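# Clear square E2, then move the D3 piece onto it

## Task

Lift the piece on E2 off the board and set it down standing upright on the table (not on the board). Then carry the piece from D3 onto E2. Square names come from the labels along the board's edge. At the finish, every square other than E2 and D3 must hold exactly what it started with. All pieces must be upright, and each piece that was moved must sit entirely within its new square.

## Robot and tools

Robot: two arms, left_arm and right_arm, each with a parallel two-finger gripper. Each base sits on a mounting plate, and one metal frame behind the arms carries both plates. A plate and its half of the frame count as part of that arm for the 'too close' clearance check. Calibrated base positions in the scene frame: left_arm (-0.030, +0.361, +0.130) m, right_arm (-0.002, -0.338, +0.130) m, both nearly unrotated.

Scene frame: the origin is at table-top height, midway between the nominal bases. +z points up, +x points out over the table, and left_arm is on the +y side. Image left and right do not match the arm names. Reported end_effector_position (m) and end_effector_quat_wxyz use this frame and can be off by a few centimetres, more at long reach. The gripper's fingers point along its own +z and open and close along its y. The reported position is the point between the pads, about 1 cm short of the fingertips.

Row format, shared by execute_actions and move: one flat list of 14 numbers covering both arms, even if only one arm moves. Order: left dx, dy, dz, rx, ry, rz, opening, then the same seven for right. dx..rz are offsets, not poses. They run along the scene axes and are measured from that arm's Hand target at the start of the action or move. Rotation turns about the Hand target's position. Scale: 1.0 = 0.6 m for dx/dy/dz and 180 degrees for rx/ry/rz, and the three rotation numbers form one rotation vector. Values must lie in [-1, 1]. A translation longer than 1.0 may be shortened along its direction. Opening is absolute, not an offset: +1 is fully open (0.094 m) and -1 is closed. Six pose zeros keep an arm at its current Hand target. A 0 in the opening slot commands half open, so to leave a gripper alone, repeat its present command (shown under 'Tool commands').

execute_actions(actions, cameras): actions is a list of actions. Each action is a table of up to 15 rows, each row one 1/30 s step. A short table repeats its last row to fill 15 steps. Every row of an action counts from that action's start pose, not from the row before. Each new action starts again from the current Hand target, so repeating an offset moves the arm further. An empty list just returns state and images. cameras picks images: omitted, null or ["all"] gives all; [] gives none; an unknown name makes the call invalid.

move(target, speed, blend, opening_speed, blocking, cameras): drives each gripper in a straight line toward target. target is one 14-number row or a list of up to 15 rows. Every row in the list is an offset from the same starting Hand targets, not chained. speed is in m/s, 0.002 to 4.3, default 0.25; turning is capped at twice that in rad/s. It can be one value or one per target. blend (m) rounds corners between list targets. opening_speed (0.2 or more, scale units per second) ramps the fingers gradually; use a low value to close on delicate parts. blocking=false returns after about 0.5 s while the move continues. The whole path is capped at 10 s. Paths do not avoid obstacles or the other arm. The gripper lags and strays more at higher speed, and more when the arm is near straight. Avoid paths passing close to an arm's own base, since they can flip its shoulder posture; go around it. A new opening on a later list target is applied only after all arms and fingers have settled there. The result adds a 'move:' line: done, off_target, moving, held or fault, plus limits (paced = the pose was clipped, held = a check withheld steps). Done means at rest within 10 mm and 2 degrees of target. Neither done nor off_target tells you about contact.

wait(seconds 0-10, cameras): lets time pass while arms hold their commands; any running move continues. stop(cameras): brakes a running move, needing some distance to do so. zoom_image(camera, region [x0,y0,x1,y1], max 504x504 px): gives a closer look at the latest image from cam_high, cam_low, cam_left_wrist or cam_right_wrist. All four images are 896x504. finished_scene(scene=1): ends the scene for good.

Controller behaviour: each step, the commanded orientation is clipped to within 40 degrees of the measured one. Hand target is the last command after this clip, and later offsets count from it. Friction and weight can leave the gripper a centimetre or more short, which alone is not a sign of contact. Any next command, even all zeros, asks for the target again. If the gripper still rests short, send the missing distance. Tiny moves may not start. An arm blocked by an object keeps pushing; to release it, command a target back on the near side of the gripper. The scene keeps running between calls.

Gripping: grip_measured uses the same -1..+1 scale. With nothing held it reads up to about 2.7 mm wide; on a hard part under full squeeze it reads a few mm narrower (or slightly wider). Full force begins about 0.05 below the reading at first contact (0.11 or more for small or round parts). Pads push about 50-64 N each. To release, command well above grip_measured. grip_effort_nm is motor effort in N m (negative = closing). It is not pad force and does not return to zero at rest. Joint torques include gravity and offsets, and joints 3 and 4 wrap at ±28 N m.

Avoid: dropping pieces, releasing while pieces still move, fast impacts, hard pushes, knocking neighbouring pieces, and anything leaving the table. Never let the arms or grippers collide or pinch each other's fingers; the clearance check does not guard gripper-to-gripper contact. Joint ranges (rad): waist ±2.880, shoulder 0 to 3.142, elbow 0 to 3.019, wrist pitch -1.693 to 1.571, wrist yaw ±1.571, wrist roll ±2.094. Long holding, stretched poses or pushing against something heat motors. A MOTOR HOT line appears at 85 °C, and at 100 °C that arm goes limp (OVER-TEMPERATURE FAULT) for 30-60 s or more, possibly with no warning first.

Each tool is called after "Emit:" as name(argument=value, ...) on one line, values as JSON.

## Session

Emit:
execute_actions(actions=[])

Scene clock: 0.00 s.
left_arm: end_effector_position=(+0.4805, +0.0078, +0.1215) grip_measured=+1.000 grip_effort_nm=n/a end_effector_quat_wxyz=(+0.040, +0.028, +0.999, +0.011) | right_arm: end_effector_position=(+0.6324, -0.1936, +0.1017) grip_measured=+1.000 grip_effort_nm=n/a end_effector_quat_wxyz=(+0.236, -0.395, +0.886, +0.054)
Joint positions: left_arm=[-0.642 2.094 1.596 -1.01 -0.088 -0.57 0.094] | right_arm=[0.148 2.018 1.333 -0.426 -0.201 -0.627 0.094]
Joint velocities: within noise
Joint torques (N m): no reading
Heat: left arm: hottest shoulder 32 °C; right arm: hottest wrist yaw 35 °C.
Hand target: left_arm +0.4849, +0.0048, +0.1191; +0.042, +0.027, +0.999, +0.010 | right_arm +0.6458, -0.1914, +0.1178; +0.254, -0.395, +0.881, +0.050
Tool commands: left_gripper/opening=+1.0 right_gripper/opening=+1.0

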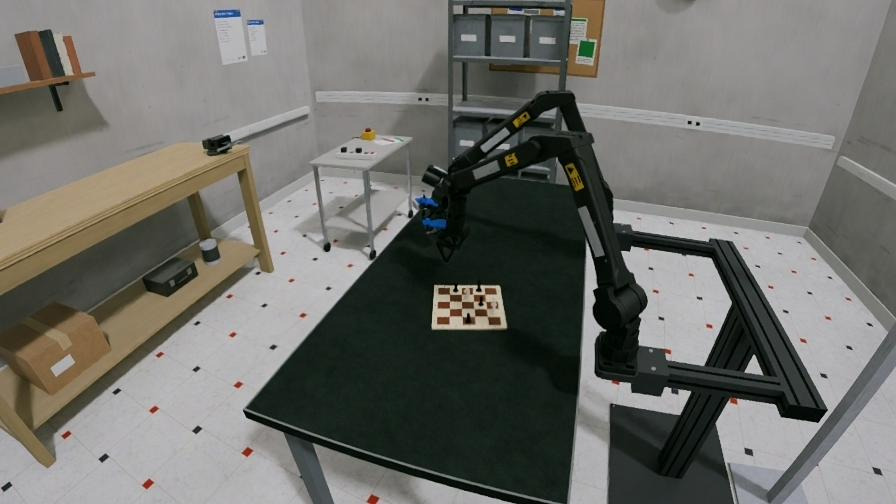

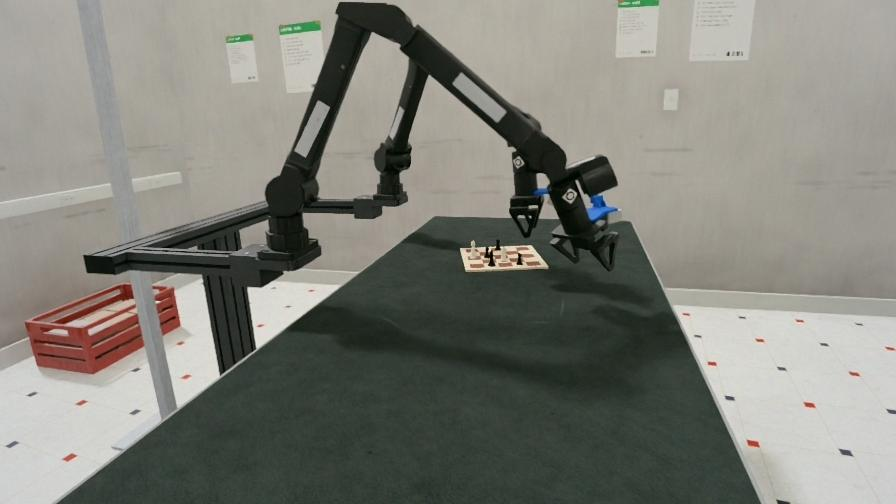

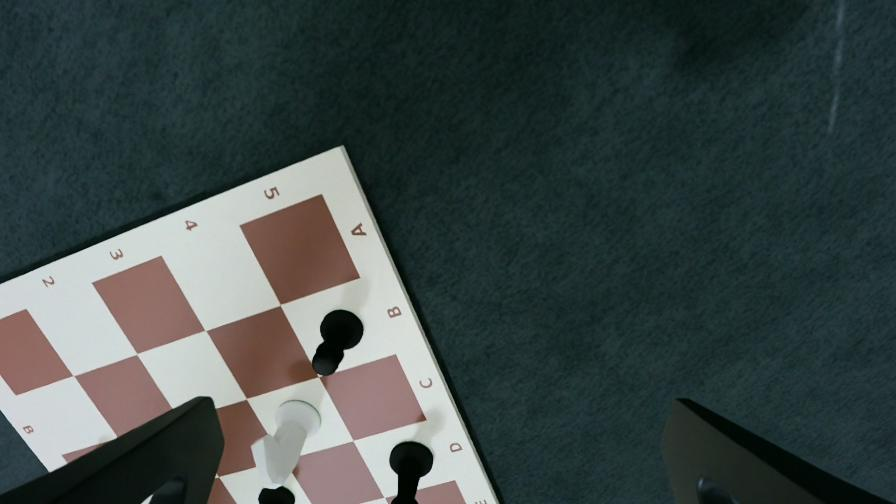

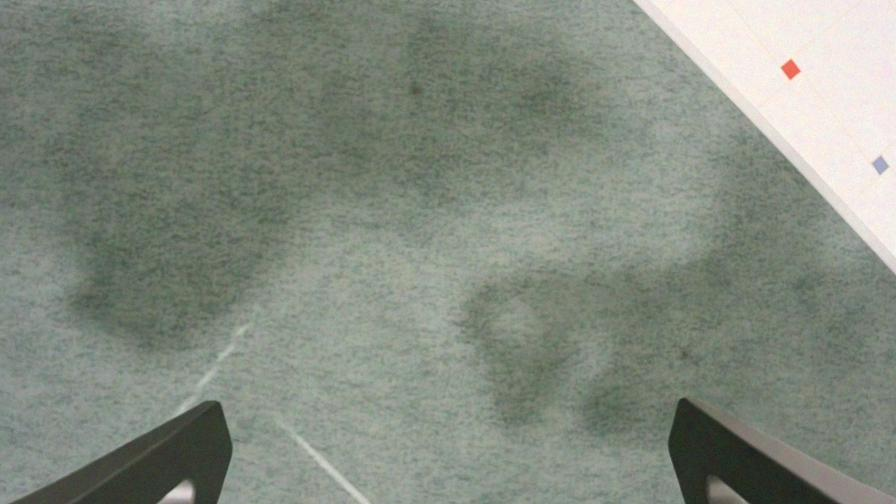

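Emit:
zoom_image(camera="cam_high", region=[420, 270, 520, 340])

Emit:
zoom_image(camera="cam_low", region=[440, 220, 580, 290])

Emit:
zoom_image(camera="cam_left_wrist", region=[0, 100, 504, 504])

Scaled by 5.040 from the camera's 896x504 image, which has a finer 1280x720 frame.

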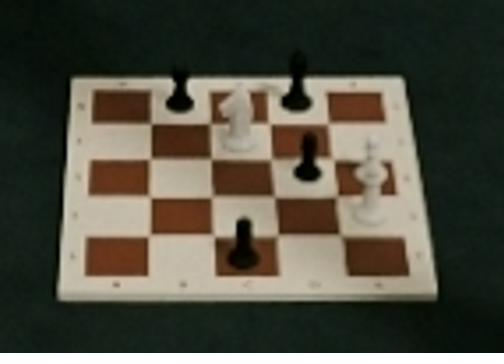

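Scaled by 3.600 from the camera's 896x504 image, which has a finer 1280x720 frame.

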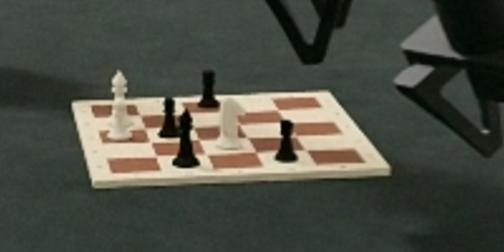

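Scaled by 1.000.

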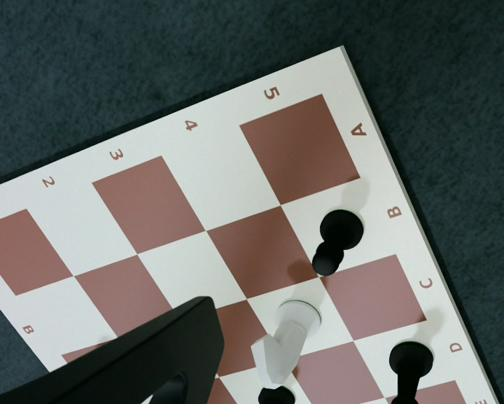

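Emit:
move(target=[-0.108, 0.1587, 0.168, -0.0114, 0.0252, 0.1394, 1.0, -0.4, -0.2, 0.2, 0, 0, 0, 1.0], speed=0.3, cameras=["cam_high", "cam_left_wrist"])

Scene clock: 93.10 s.
left_arm: end_effector_position=(+0.4253, +0.0941, +0.2244) grip_measured=+1.000 grip_effort_nm=-0.007 end_effector_quat_wxyz=(+0.010, -0.182, +0.983, -0.007) | right_arm: end_effector_position=(+0.4036, -0.3078, +0.2360) grip_measured=+1.000 grip_effort_nm=-0.002 end_effector_quat_wxyz=(+0.254, -0.395, +0.881, +0.051)
Joint positions: left_arm=[-0.556 1.771 1.39 -1.154 -0.026 -0.907 0.094] | right_arm=[-0.07 1.238 0.743 -0.628 -0.303 -0.827 0.094]
Joint velocities: within noise
Joint torques (N m): left_arm=[-1.26 -14.33 8.4 -0.42 -0.06 -0.16] | right_arm=[-0.85 -7.24 9.83 1.16 -0.34 -0.11]
Heat: left arm: hottest shoulder 39 °C; right arm: hottest shoulder 43 °C.
Hand target: left_arm +0.4201, +0.1001, +0.2198; +0.000, -0.190, +0.982, +0.000 | right_arm +0.4059, -0.3114, +0.2378; +0.254, -0.395, +0.881, +0.050
Off the commanded pose: left_arm 0.009 m, 2 deg | right_arm 0.005 m, 0 deg.
move: done
Images, in order (width x height): cam_high 896x504, cam_left_wrist 896x504.

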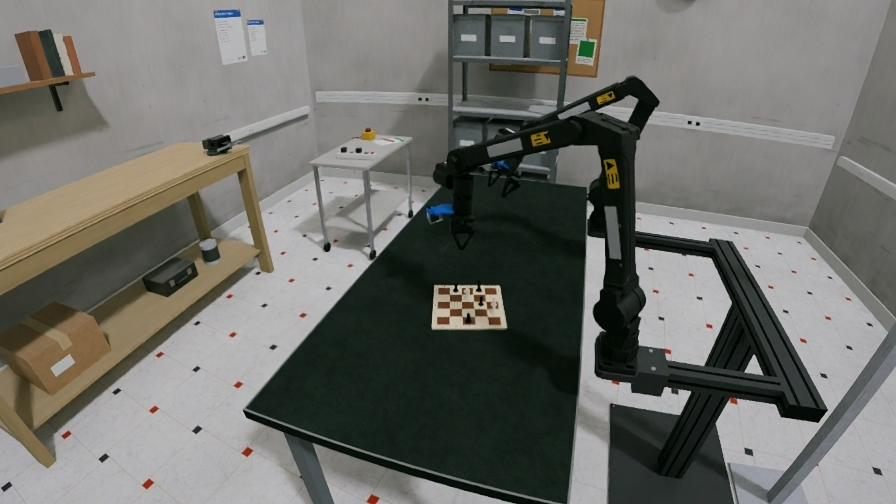

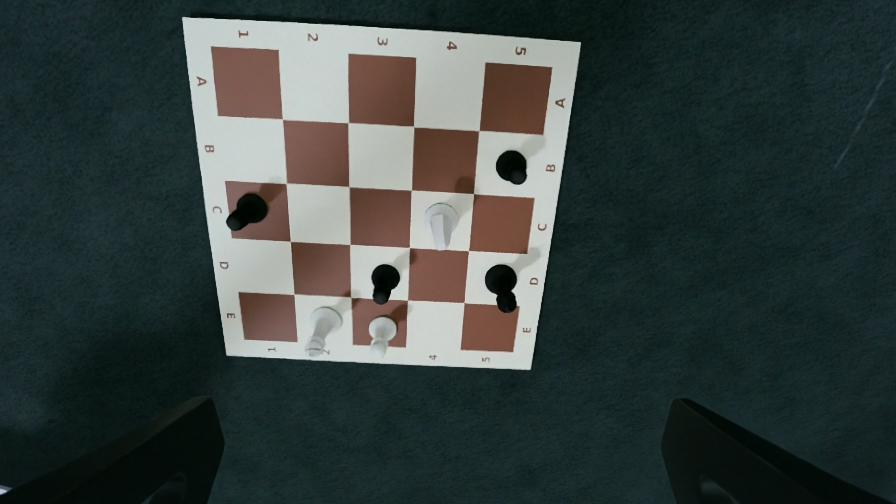

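Emit:
zoom_image(camera="cam_left_wrist", region=[170, 180, 590, 400])

Emit:
zoom_image(camera="cam_high", region=[425, 275, 515, 335])

Scaled by 1.200 from the camera's 896x504 image, which has a finer 1280x720 frame.

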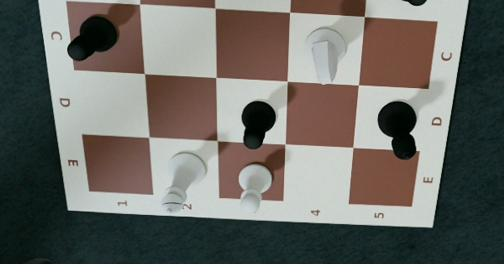

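Scaled by 5.600 from the camera's 896x504 image, which has a finer 1280x720 frame.

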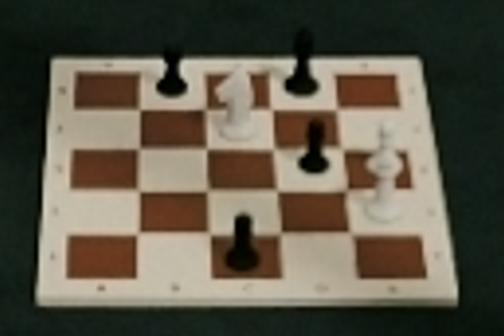

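Emit:
zoom_image(camera="cam_left_wrist", region=[280, 250, 440, 370])

Emit:
zoom_image(camera="cam_high", region=[465, 280, 515, 325])

Scaled by 3.150 from the camera's 896x504 image, which has a finer 1280x720 frame.

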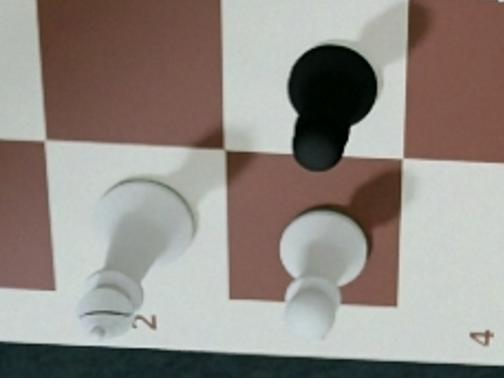

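Scaled by 10.080 from the camera's 896x504 image, which has a finer 1280x720 frame.

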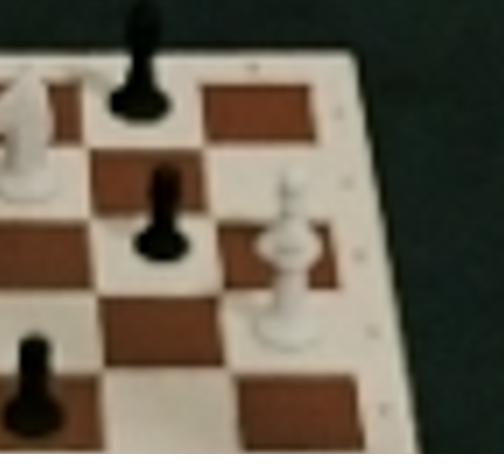

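Emit:
move(target=[-0.1885, 0.0648, -0.183, 0, 0, -0.2711, -0.15, 0, 0, 0, 0, 0, 0, 1.0], speed=0.35, cameras=["cam_left_wrist", "cam_high"])

Scene clock: 239.93 s.
left_arm: end_effector_position=(+0.3071, +0.1428, +0.1072) grip_measured=-0.148 grip_effort_nm=-0.120 end_effector_quat_wxyz=(-0.008, +0.222, +0.975, +0.004) | right_arm: end_effector_position=(+0.4036, -0.3078, +0.2360) grip_measured=+1.000 grip_effort_nm=-0.002 end_effector_quat_wxyz=(+0.254, -0.395, +0.881, +0.051)
Joint positions: left_arm=[-0.596 1.692 0.904 -0.791 -0.026 -0.136 0.04] | right_arm=[-0.07 1.238 0.743 -0.628 -0.303 -0.828 0.094]
Joint velocities: within noise
Joint torques (N m): left_arm=[-2.2 -11.58 6.64 0.57 -0.03 0.09] | right_arm=[-0.91 -7.3 9.81 1.16 -0.34 -0.11]
Heat: left arm: hottest shoulder 38 °C; right arm: hottest elbow 42 °C.
Hand target: left_arm +0.3070, +0.1389, +0.1100; +0.000, +0.232, +0.973, +0.000 | right_arm +0.4059, -0.3114, +0.2378; +0.254, -0.395, +0.881, +0.050
Off the commanded pose: left_arm 0.005 m, 2 deg | right_arm 0.005 m, 0 deg.
move: done
Images, in order (width x height): cam_high 896x504, cam_left_wrist 896x504.

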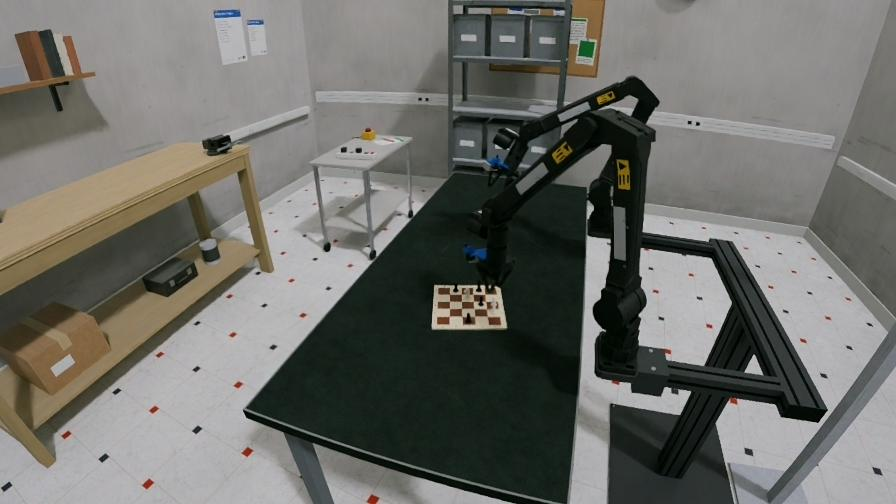

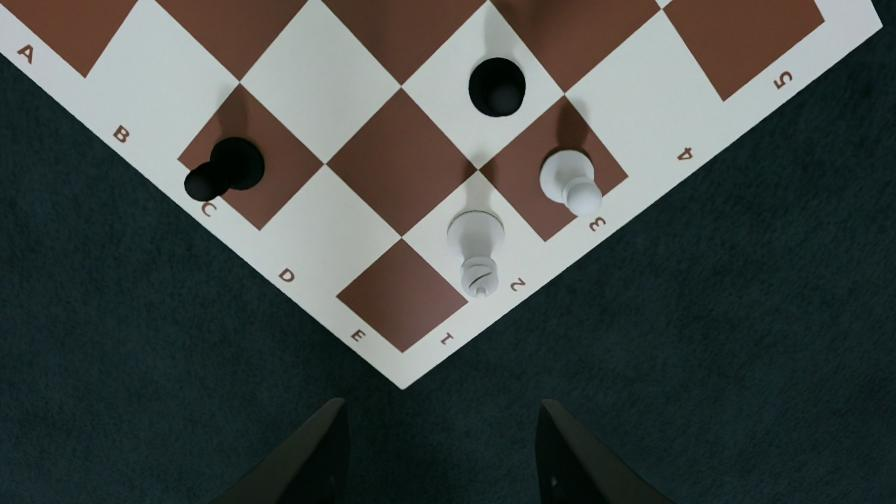

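Emit:
zoom_image(camera="cam_left_wrist", region=[230, 380, 660, 504])

Emit:
zoom_image(camera="cam_high", region=[430, 180, 540, 330])

Scaled by 1.172 from the camera's 896x504 image, which has a finer 1280x720 frame.

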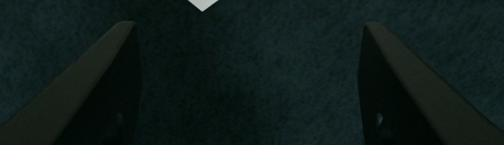

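Scaled by 3.360 from the camera's 896x504 image, which has a finer 1280x720 frame.

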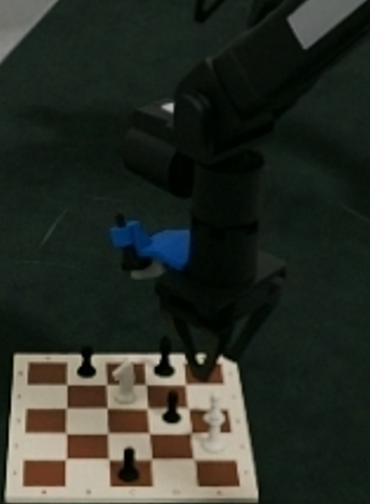

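Emit:
move(target=[0.0093, -0.023, -0.05, 0, 0, 0, -0.15, 0, 0, 0, 0, 0, 0, 1.0], speed=0.15, cameras=["cam_left_wrist", "cam_high", "cam_low"])

Emit:
zoom_image(camera="cam_high", region=[455, 240, 525, 310])

Emit:
zoom_image(camera="cam_low", region=[455, 190, 555, 275])

Scene clock: 367.90 s.
left_arm: end_effector_position=(+0.3094, +0.1321, +0.0845) grip_measured=-0.148 grip_effort_nm=-0.120 end_effector_quat_wxyz=(-0.003, +0.231, +0.973, +0.002) | right_arm: end_effector_position=(+0.4036, -0.3078, +0.2360) grip_measured=+1.000 grip_effort_nm=-0.002 end_effector_quat_wxyz=(+0.254, -0.395, +0.881, +0.051)
Joint positions: left_arm=[-0.614 1.751 0.904 -0.72 -0.026 -0.135 0.04] | right_arm=[-0.07 1.238 0.743 -0.628 -0.303 -0.828 0.094]
Joint velocities: within noise
Joint torques (N m): left_arm=[-2.2 -9.82 7.87 0.62 -0.02 -0.09] | right_arm=[-0.85 -7.24 9.83 1.14 -0.34 -0.11]
Heat: left arm: hottest shoulder 36 °C; right arm: hottest elbow 42 °C.
Hand target: left_arm +0.3126, +0.1251, +0.0800; +0.000, +0.232, +0.973, +0.000 | right_arm +0.4059, -0.3114, +0.2378; +0.254, -0.395, +0.881, +0.050
Off the commanded pose: left_arm 0.009 m, 0 deg | right_arm 0.005 m, 0 deg.
move: done
Images, in order (width x height): cam_high 896x504, cam_low 896x504, cam_left_wrist 896x504.

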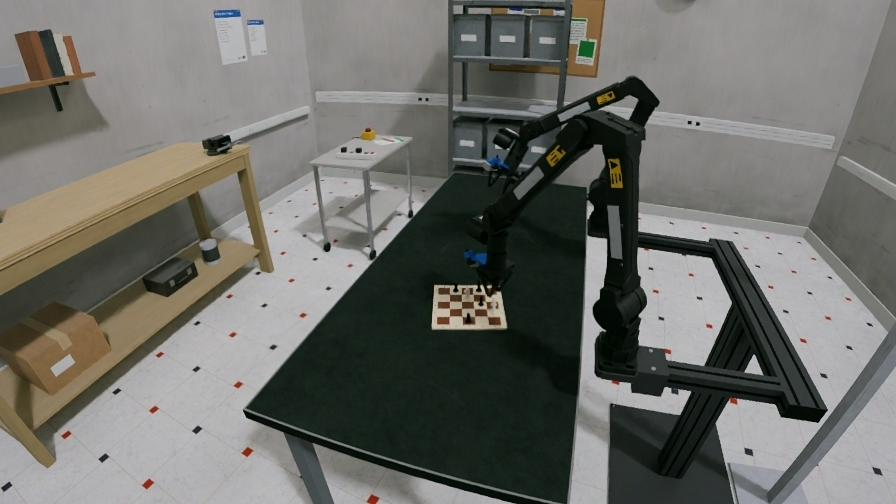

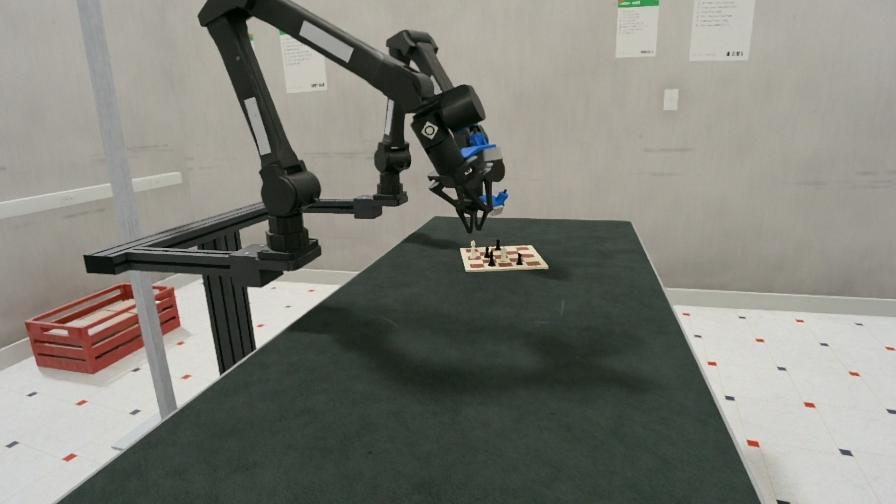

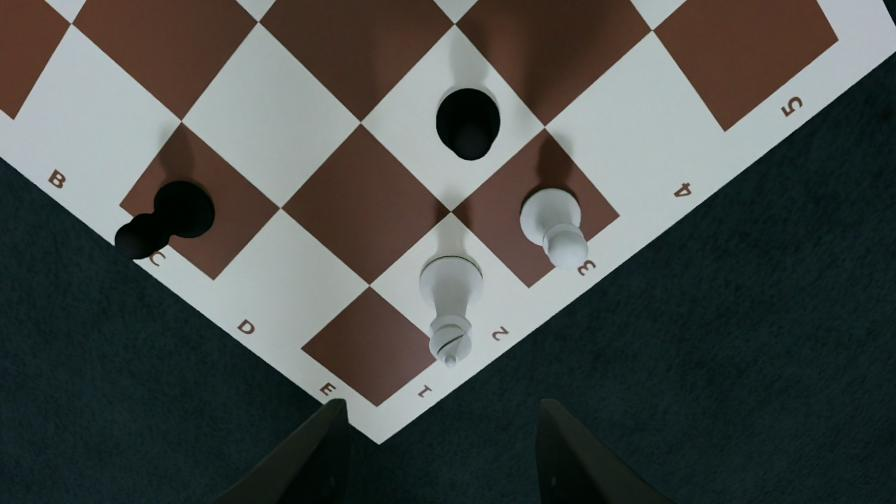

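Scaled by 7.200 from the camera's 896x504 image, which has a finer 1280x720 frame.

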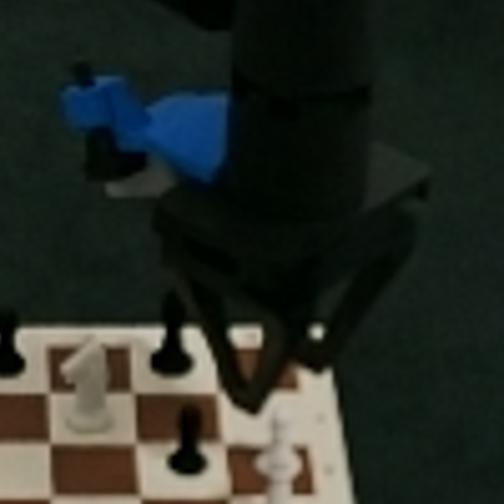

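Scaled by 5.040 from the camera's 896x504 image, which has a finer 1280x720 frame.

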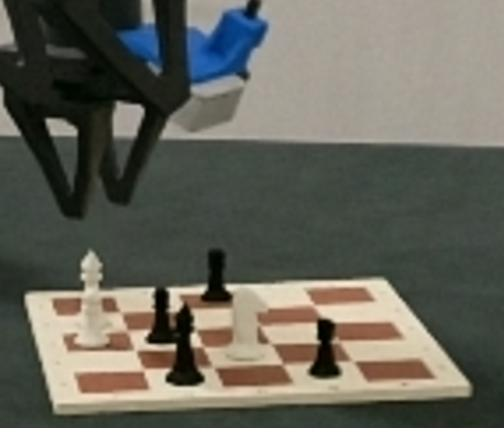

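Emit:
move(target=[0.005, -0.0067, -0.0842, 0, 0, 0, -0.15, 0, 0, 0, 0, 0, 0, 1.0], speed=0.1, cameras=["cam_left_wrist", "cam_high", "cam_low"])

Emit:
zoom_image(camera="cam_low", region=[455, 220, 525, 275])

Emit:
zoom_image(camera="cam_high", region=[455, 260, 525, 330])

Scene clock: 421.80 s.
left_arm: end_effector_position=(+0.3139, +0.1276, +0.0352) grip_measured=-0.148 grip_effort_nm=-0.125 end_effector_quat_wxyz=(-0.002, +0.231, +0.973, +0.002) | right_arm: end_effector_position=(+0.4036, -0.3078, +0.2360) grip_measured=+1.000 grip_effort_nm=-0.007 end_effector_quat_wxyz=(+0.254, -0.395, +0.881, +0.051)
Joint positions: left_arm=[-0.614 1.877 0.904 -0.592 -0.026 -0.135 0.04] | right_arm=[-0.07 1.238 0.743 -0.628 -0.303 -0.828 0.094]
Joint velocities: within noise
Joint torques (N m): left_arm=[-2.32 -10.58 6.76 0.62 -0.02 -0.1] | right_arm=[-0.85 -7.24 9.83 1.16 -0.34 -0.11]
Heat: left arm: hottest shoulder 36 °C; right arm: hottest elbow 42 °C.
Hand target: left_arm +0.3156, +0.1211, +0.0295; +0.000, +0.232, +0.973, +0.000 | right_arm +0.4059, -0.3114, +0.2378; +0.254, -0.395, +0.881, +0.050
Off the commanded pose: left_arm 0.009 m, 0 deg | right_arm 0.005 m, 0 deg.
move: done
Images, in order (width x height): cam_high 896x504, cam_low 896x504, cam_left_wrist 896x504.

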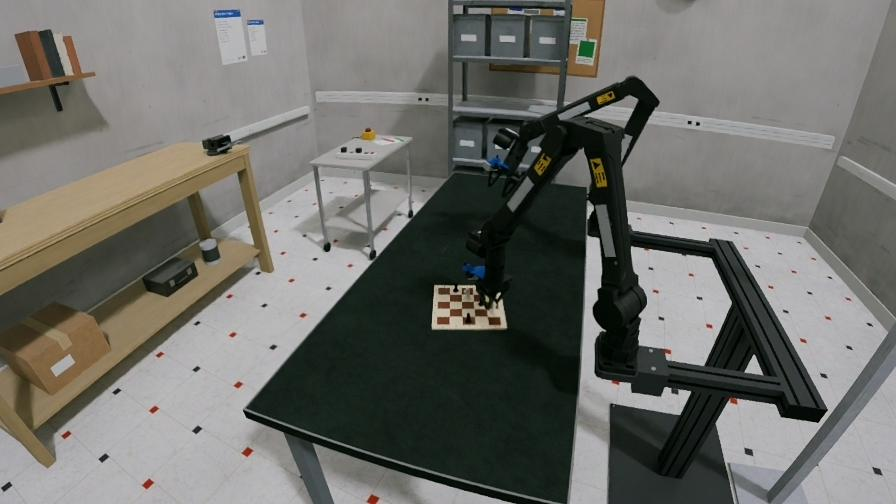

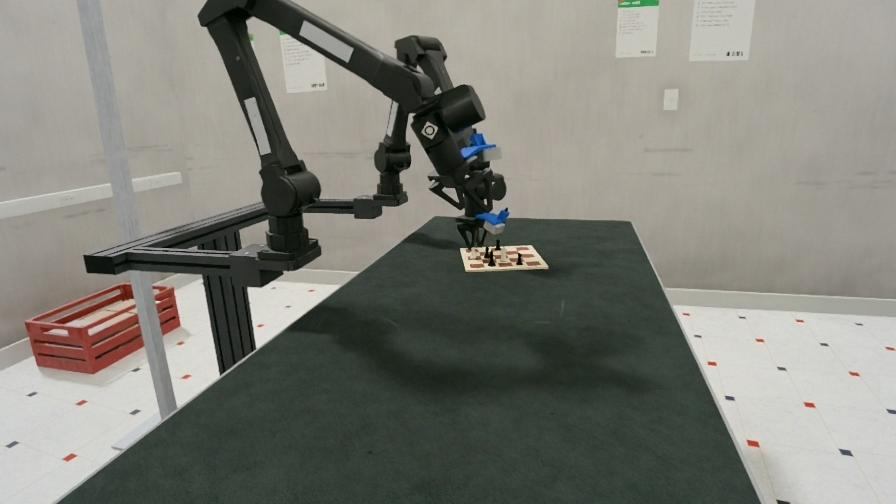

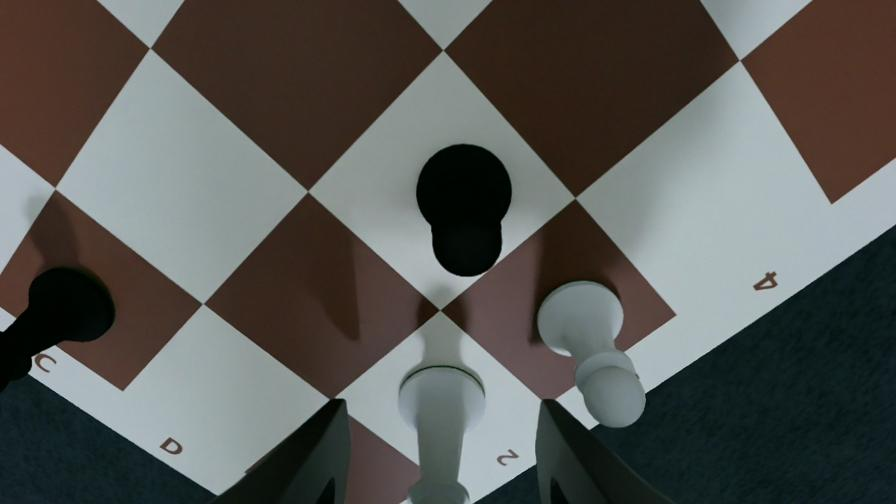

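Scaled by 7.200 from the camera's 896x504 image, which has a finer 1280x720 frame.

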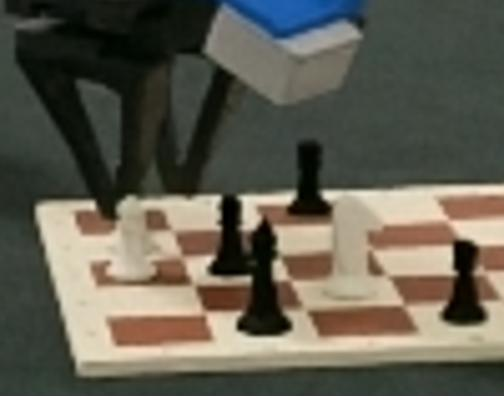

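Scaled by 7.200 from the camera's 896x504 image, which has a finer 1280x720 frame.

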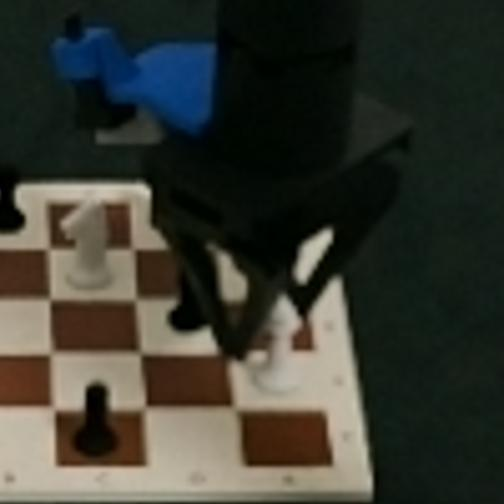

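Emit:
zoom_image(camera="cam_left_wrist", region=[310, 384, 450, 504])

Emit:
zoom_image(camera="cam_left_wrist", region=[430, 384, 570, 504])

Scaled by 3.600 from the camera's 896x504 image, which has a finer 1280x720 frame.

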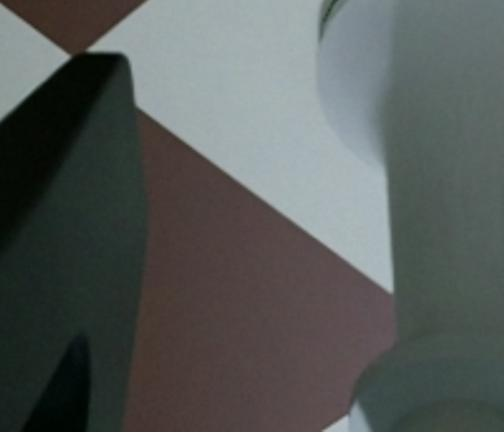

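Scaled by 3.600 from the camera's 896x504 image, which has a finer 1280x720 frame.

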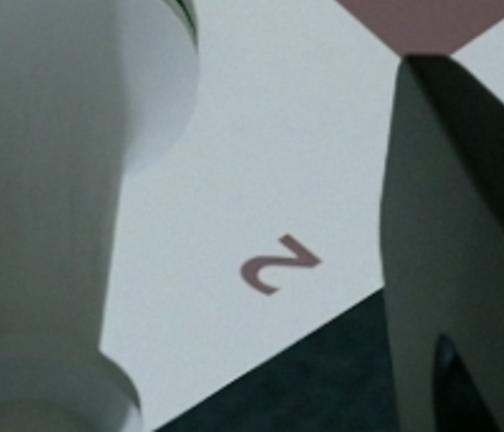

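Emit:
zoom_image(camera="cam_low", region=[455, 230, 495, 265])

Emit:
zoom_image(camera="cam_high", region=[475, 290, 510, 325])

Scaled by 12.600 from the camera's 896x504 image, which has a finer 1280x720 frame.

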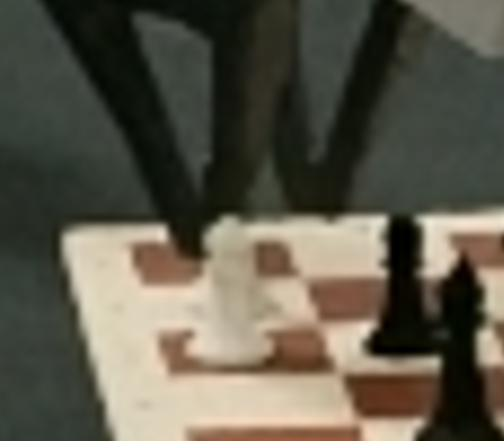

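Scaled by 14.400 from the camera's 896x504 image, which has a finer 1280x720 frame.

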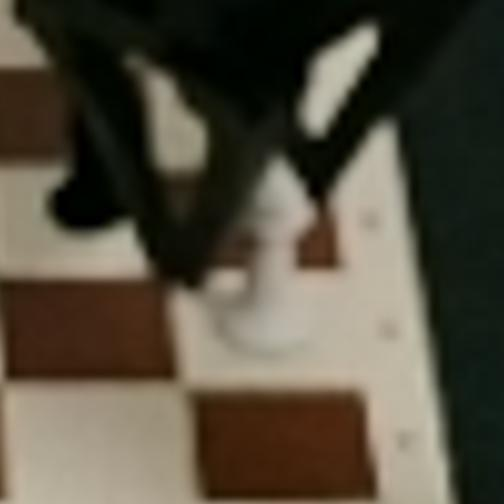

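Emit:
move(target=[-0.0147, 0.0115, -0.0067, 0, 0, 0, -0.15, 0, 0, 0, 0, 0, 0, 1.0], speed=0.05, cameras=["cam_left_wrist", "cam_high", "cam_low"])

Emit:
zoom_image(camera="cam_low", region=[455, 230, 495, 265])

Emit:
zoom_image(camera="cam_high", region=[475, 290, 510, 325])

Scene clock: 605.93 s.
left_arm: end_effector_position=(+0.3117, +0.1290, +0.0319) grip_measured=-0.148 grip_effort_nm=-0.115 end_effector_quat_wxyz=(+0.003, +0.231, +0.973, +0.000) | right_arm: end_effector_position=(+0.4036, -0.3078, +0.2360) grip_measured=+1.000 grip_effort_nm=-0.007 end_effector_quat_wxyz=(+0.254, -0.395, +0.881, +0.051)
Joint positions: left_arm=[-0.614 1.877 0.888 -0.566 -0.026 -0.135 0.04] | right_arm=[-0.07 1.238 0.743 -0.628 -0.303 -0.828 0.094]
Joint velocities: within noise
Joint torques (N m): left_arm=[-2.2 -10.99 5.03 0.54 -0.03 -0.08] | right_arm=[-0.85 -7.3 9.83 1.14 -0.33 -0.11]
Heat: left arm: hottest shoulder 35 °C; right arm: hottest elbow 43 °C.
Hand target: left_arm +0.3068, +0.1279, +0.0255; +0.000, +0.232, +0.973, +0.000 | right_arm +0.4059, -0.3114, +0.2378; +0.254, -0.395, +0.881, +0.050
Off the commanded pose: left_arm 0.008 m, 0 deg | right_arm 0.005 m, 0 deg.
move: done
Images, in order (width x height): cam_high 896x504, cam_low 896x504, cam_left_wrist 896x504.

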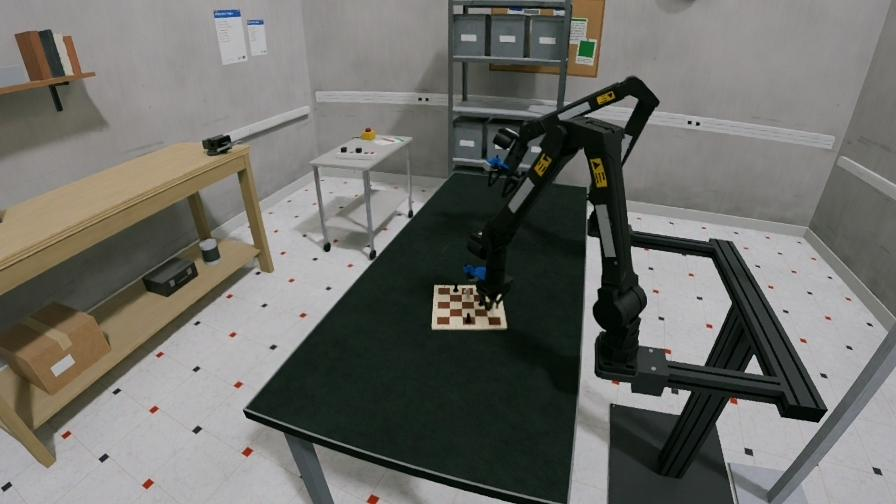

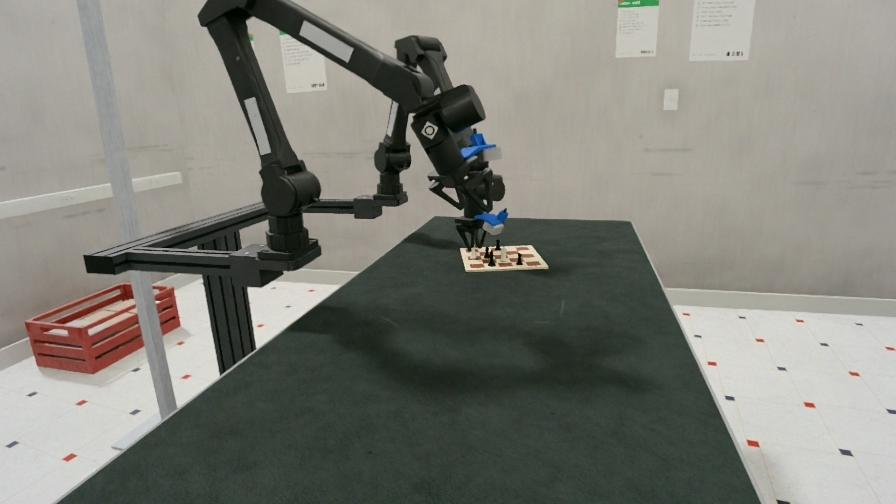

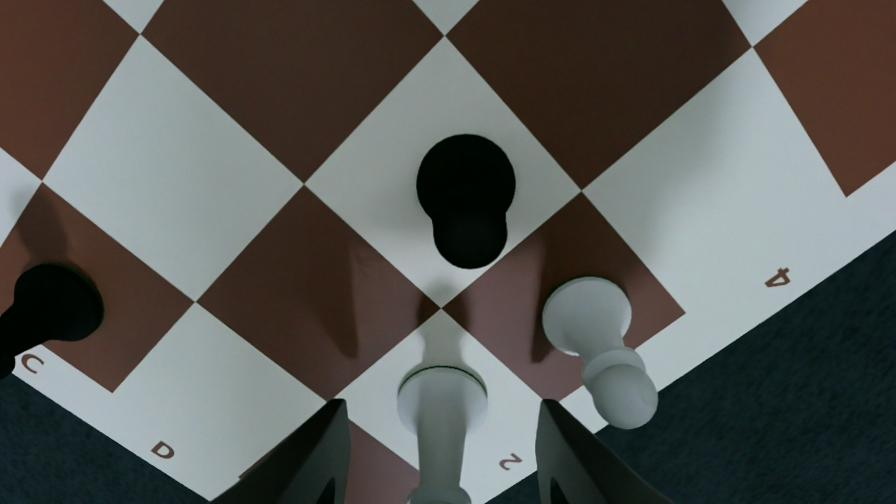

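Scaled by 12.600 from the camera's 896x504 image, which has a finer 1280x720 frame.

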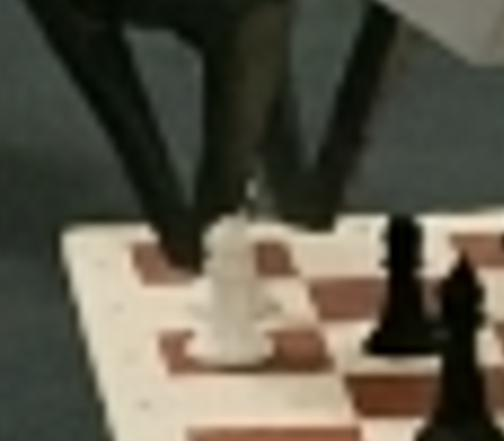

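Scaled by 14.400 from the camera's 896x504 image, which has a finer 1280x720 frame.

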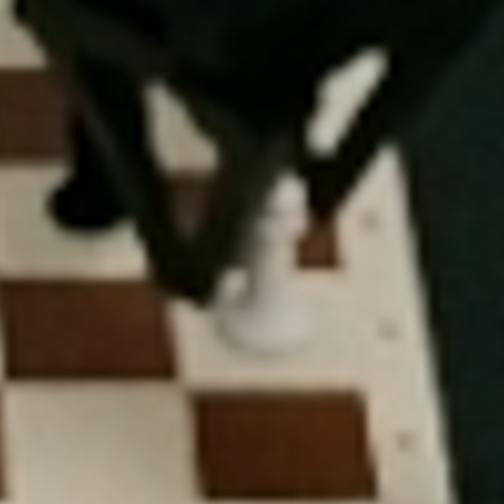

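Emit:
move(target=[-0.0103, 0.0069, -0.0067, 0, 0, 0, -0.15, 0, 0, 0, 0, 0, 0, 1.0], speed=0.05, cameras=["cam_left_wrist", "cam_high", "cam_low"])

Emit:
zoom_image(camera="cam_left_wrist", region=[300, 330, 590, 504])

Scene clock: 619.57 s.
left_arm: end_effector_position=(+0.3058, +0.1328, +0.0275) grip_measured=-0.148 grip_effort_nm=-0.115 end_effector_quat_wxyz=(+0.003, +0.231, +0.973, +0.000) | right_arm: end_effector_position=(+0.4036, -0.3078, +0.2360) grip_measured=+1.000 grip_effort_nm=-0.002 end_effector_quat_wxyz=(+0.254, -0.395, +0.881, +0.051)
Joint positions: left_arm=[-0.614 1.877 0.866 -0.544 -0.026 -0.135 0.04] | right_arm=[-0.07 1.238 0.743 -0.628 -0.303 -0.828 0.094]
Joint velocities: within noise
Joint torques (N m): left_arm=[-2.2 -10.87 4.75 0.54 -0.03 -0.08] | right_arm=[-0.91 -7.3 9.83 1.16 -0.33 -0.11]
Heat: left arm: hottest shoulder 35 °C; right arm: hottest elbow 43 °C.
Hand target: left_arm +0.3006, +0.1321, +0.0215; +0.000, +0.232, +0.973, +0.000 | right_arm +0.4059, -0.3114, +0.2378; +0.254, -0.395, +0.881, +0.050
Off the commanded pose: left_arm 0.008 m, 0 deg | right_arm 0.005 m, 0 deg.
move: done
Images, in order (width x height): cam_high 896x504, cam_low 896x504, cam_left_wrist 896x504.

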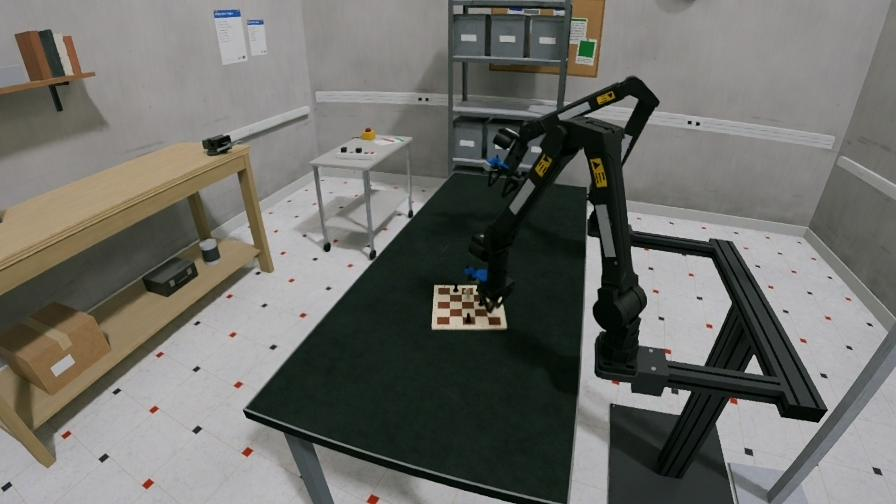

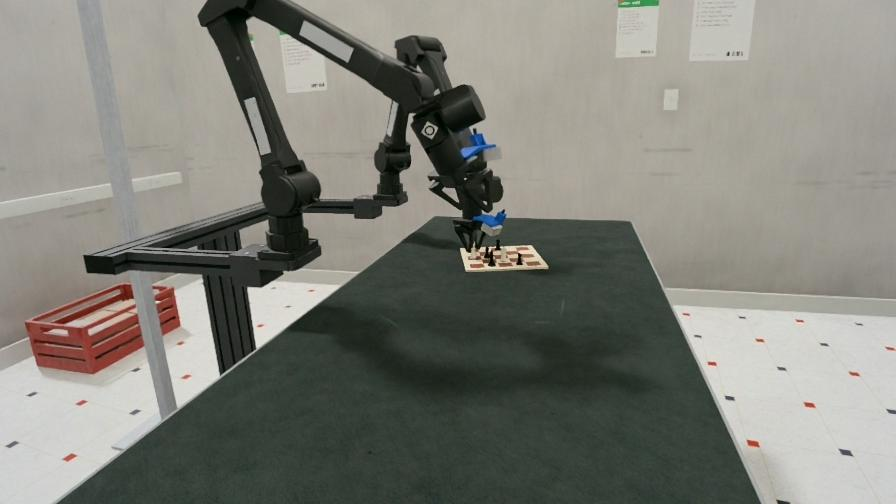

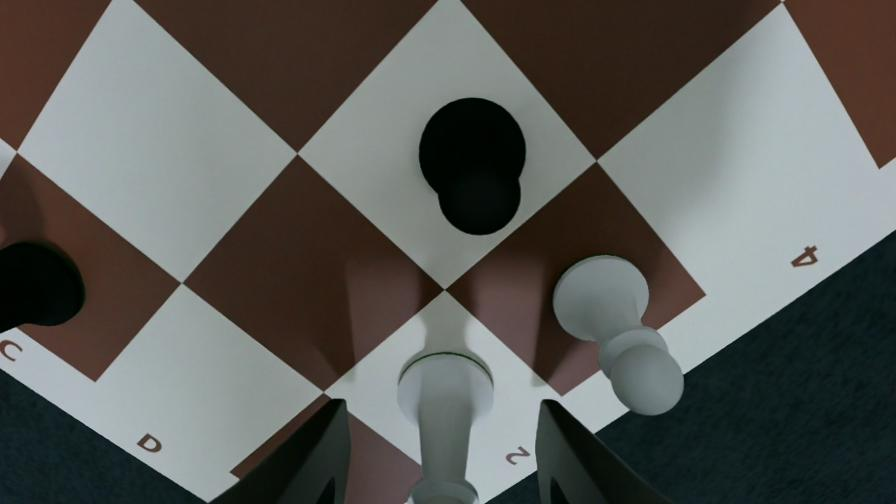

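Scaled by 1.738 from the camera's 896x504 image, which has a finer 1280x720 frame.

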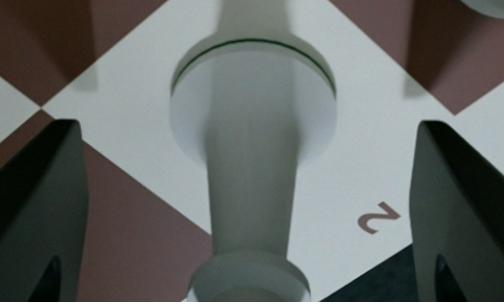

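Emit:
zoom_image(camera="cam_low", region=[455, 230, 495, 265])

Emit:
zoom_image(camera="cam_high", region=[475, 290, 510, 325])

Scaled by 12.600 from the camera's 896x504 image, which has a finer 1280x720 frame.

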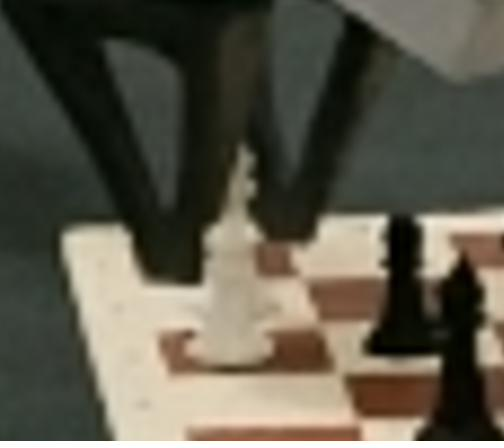

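Scaled by 14.400 from the camera's 896x504 image, which has a finer 1280x720 frame.

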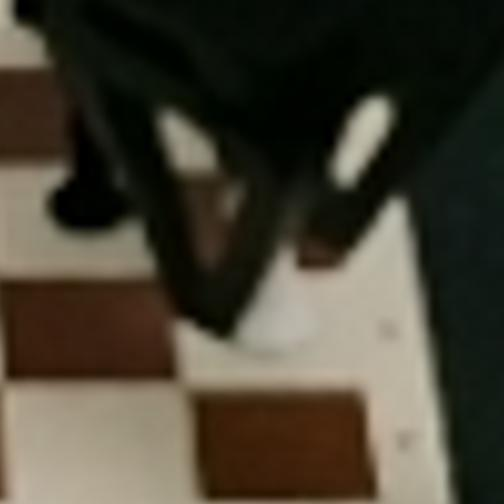

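Emit:
move(target=[0, 0, 0, 0, 0, 0, -0.88, 0, 0, 0, 0, 0, 0, 1.0], opening_speed=0.6, cameras=["cam_left_wrist"])

Scene clock: 651.07 s.
left_arm: end_effector_position=(+0.3058, +0.1328, +0.0275) grip_measured=-0.814 grip_effort_nm=-0.999 end_effector_quat_wxyz=(+0.003, +0.231, +0.973, +0.000) | right_arm: end_effector_position=(+0.4036, -0.3078, +0.2360) grip_measured=+1.000 grip_effort_nm=-0.002 end_effector_quat_wxyz=(+0.254, -0.395, +0.881, +0.051)
Joint positions: left_arm=[-0.614 1.877 0.866 -0.544 -0.026 -0.135 0.009] | right_arm=[-0.07 1.238 0.743 -0.628 -0.303 -0.828 0.094]
Joint velocities: within noise
Joint torques (N m): left_arm=[-2.14 -10.93 4.77 0.64 -0.03 -0.08] | right_arm=[-0.85 -7.3 9.81 1.16 -0.34 -0.11]
Heat: left arm: hottest shoulder 35 °C; right arm: hottest elbow 43 °C.
Hand target: left_arm +0.3006, +0.1321, +0.0215; +0.000, +0.232, +0.973, +0.000 | right_arm +0.4059, -0.3114, +0.2378; +0.254, -0.395, +0.881, +0.050
Off the commanded pose: left_arm 0.008 m, 0 deg | right_arm 0.005 m, 0 deg.
move: done
Images, in order (width x height): cam_left_wrist 896x504.

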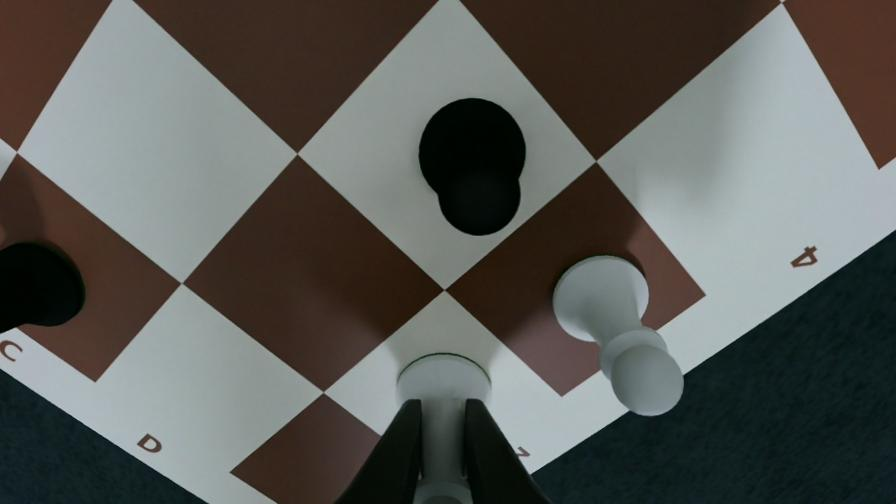

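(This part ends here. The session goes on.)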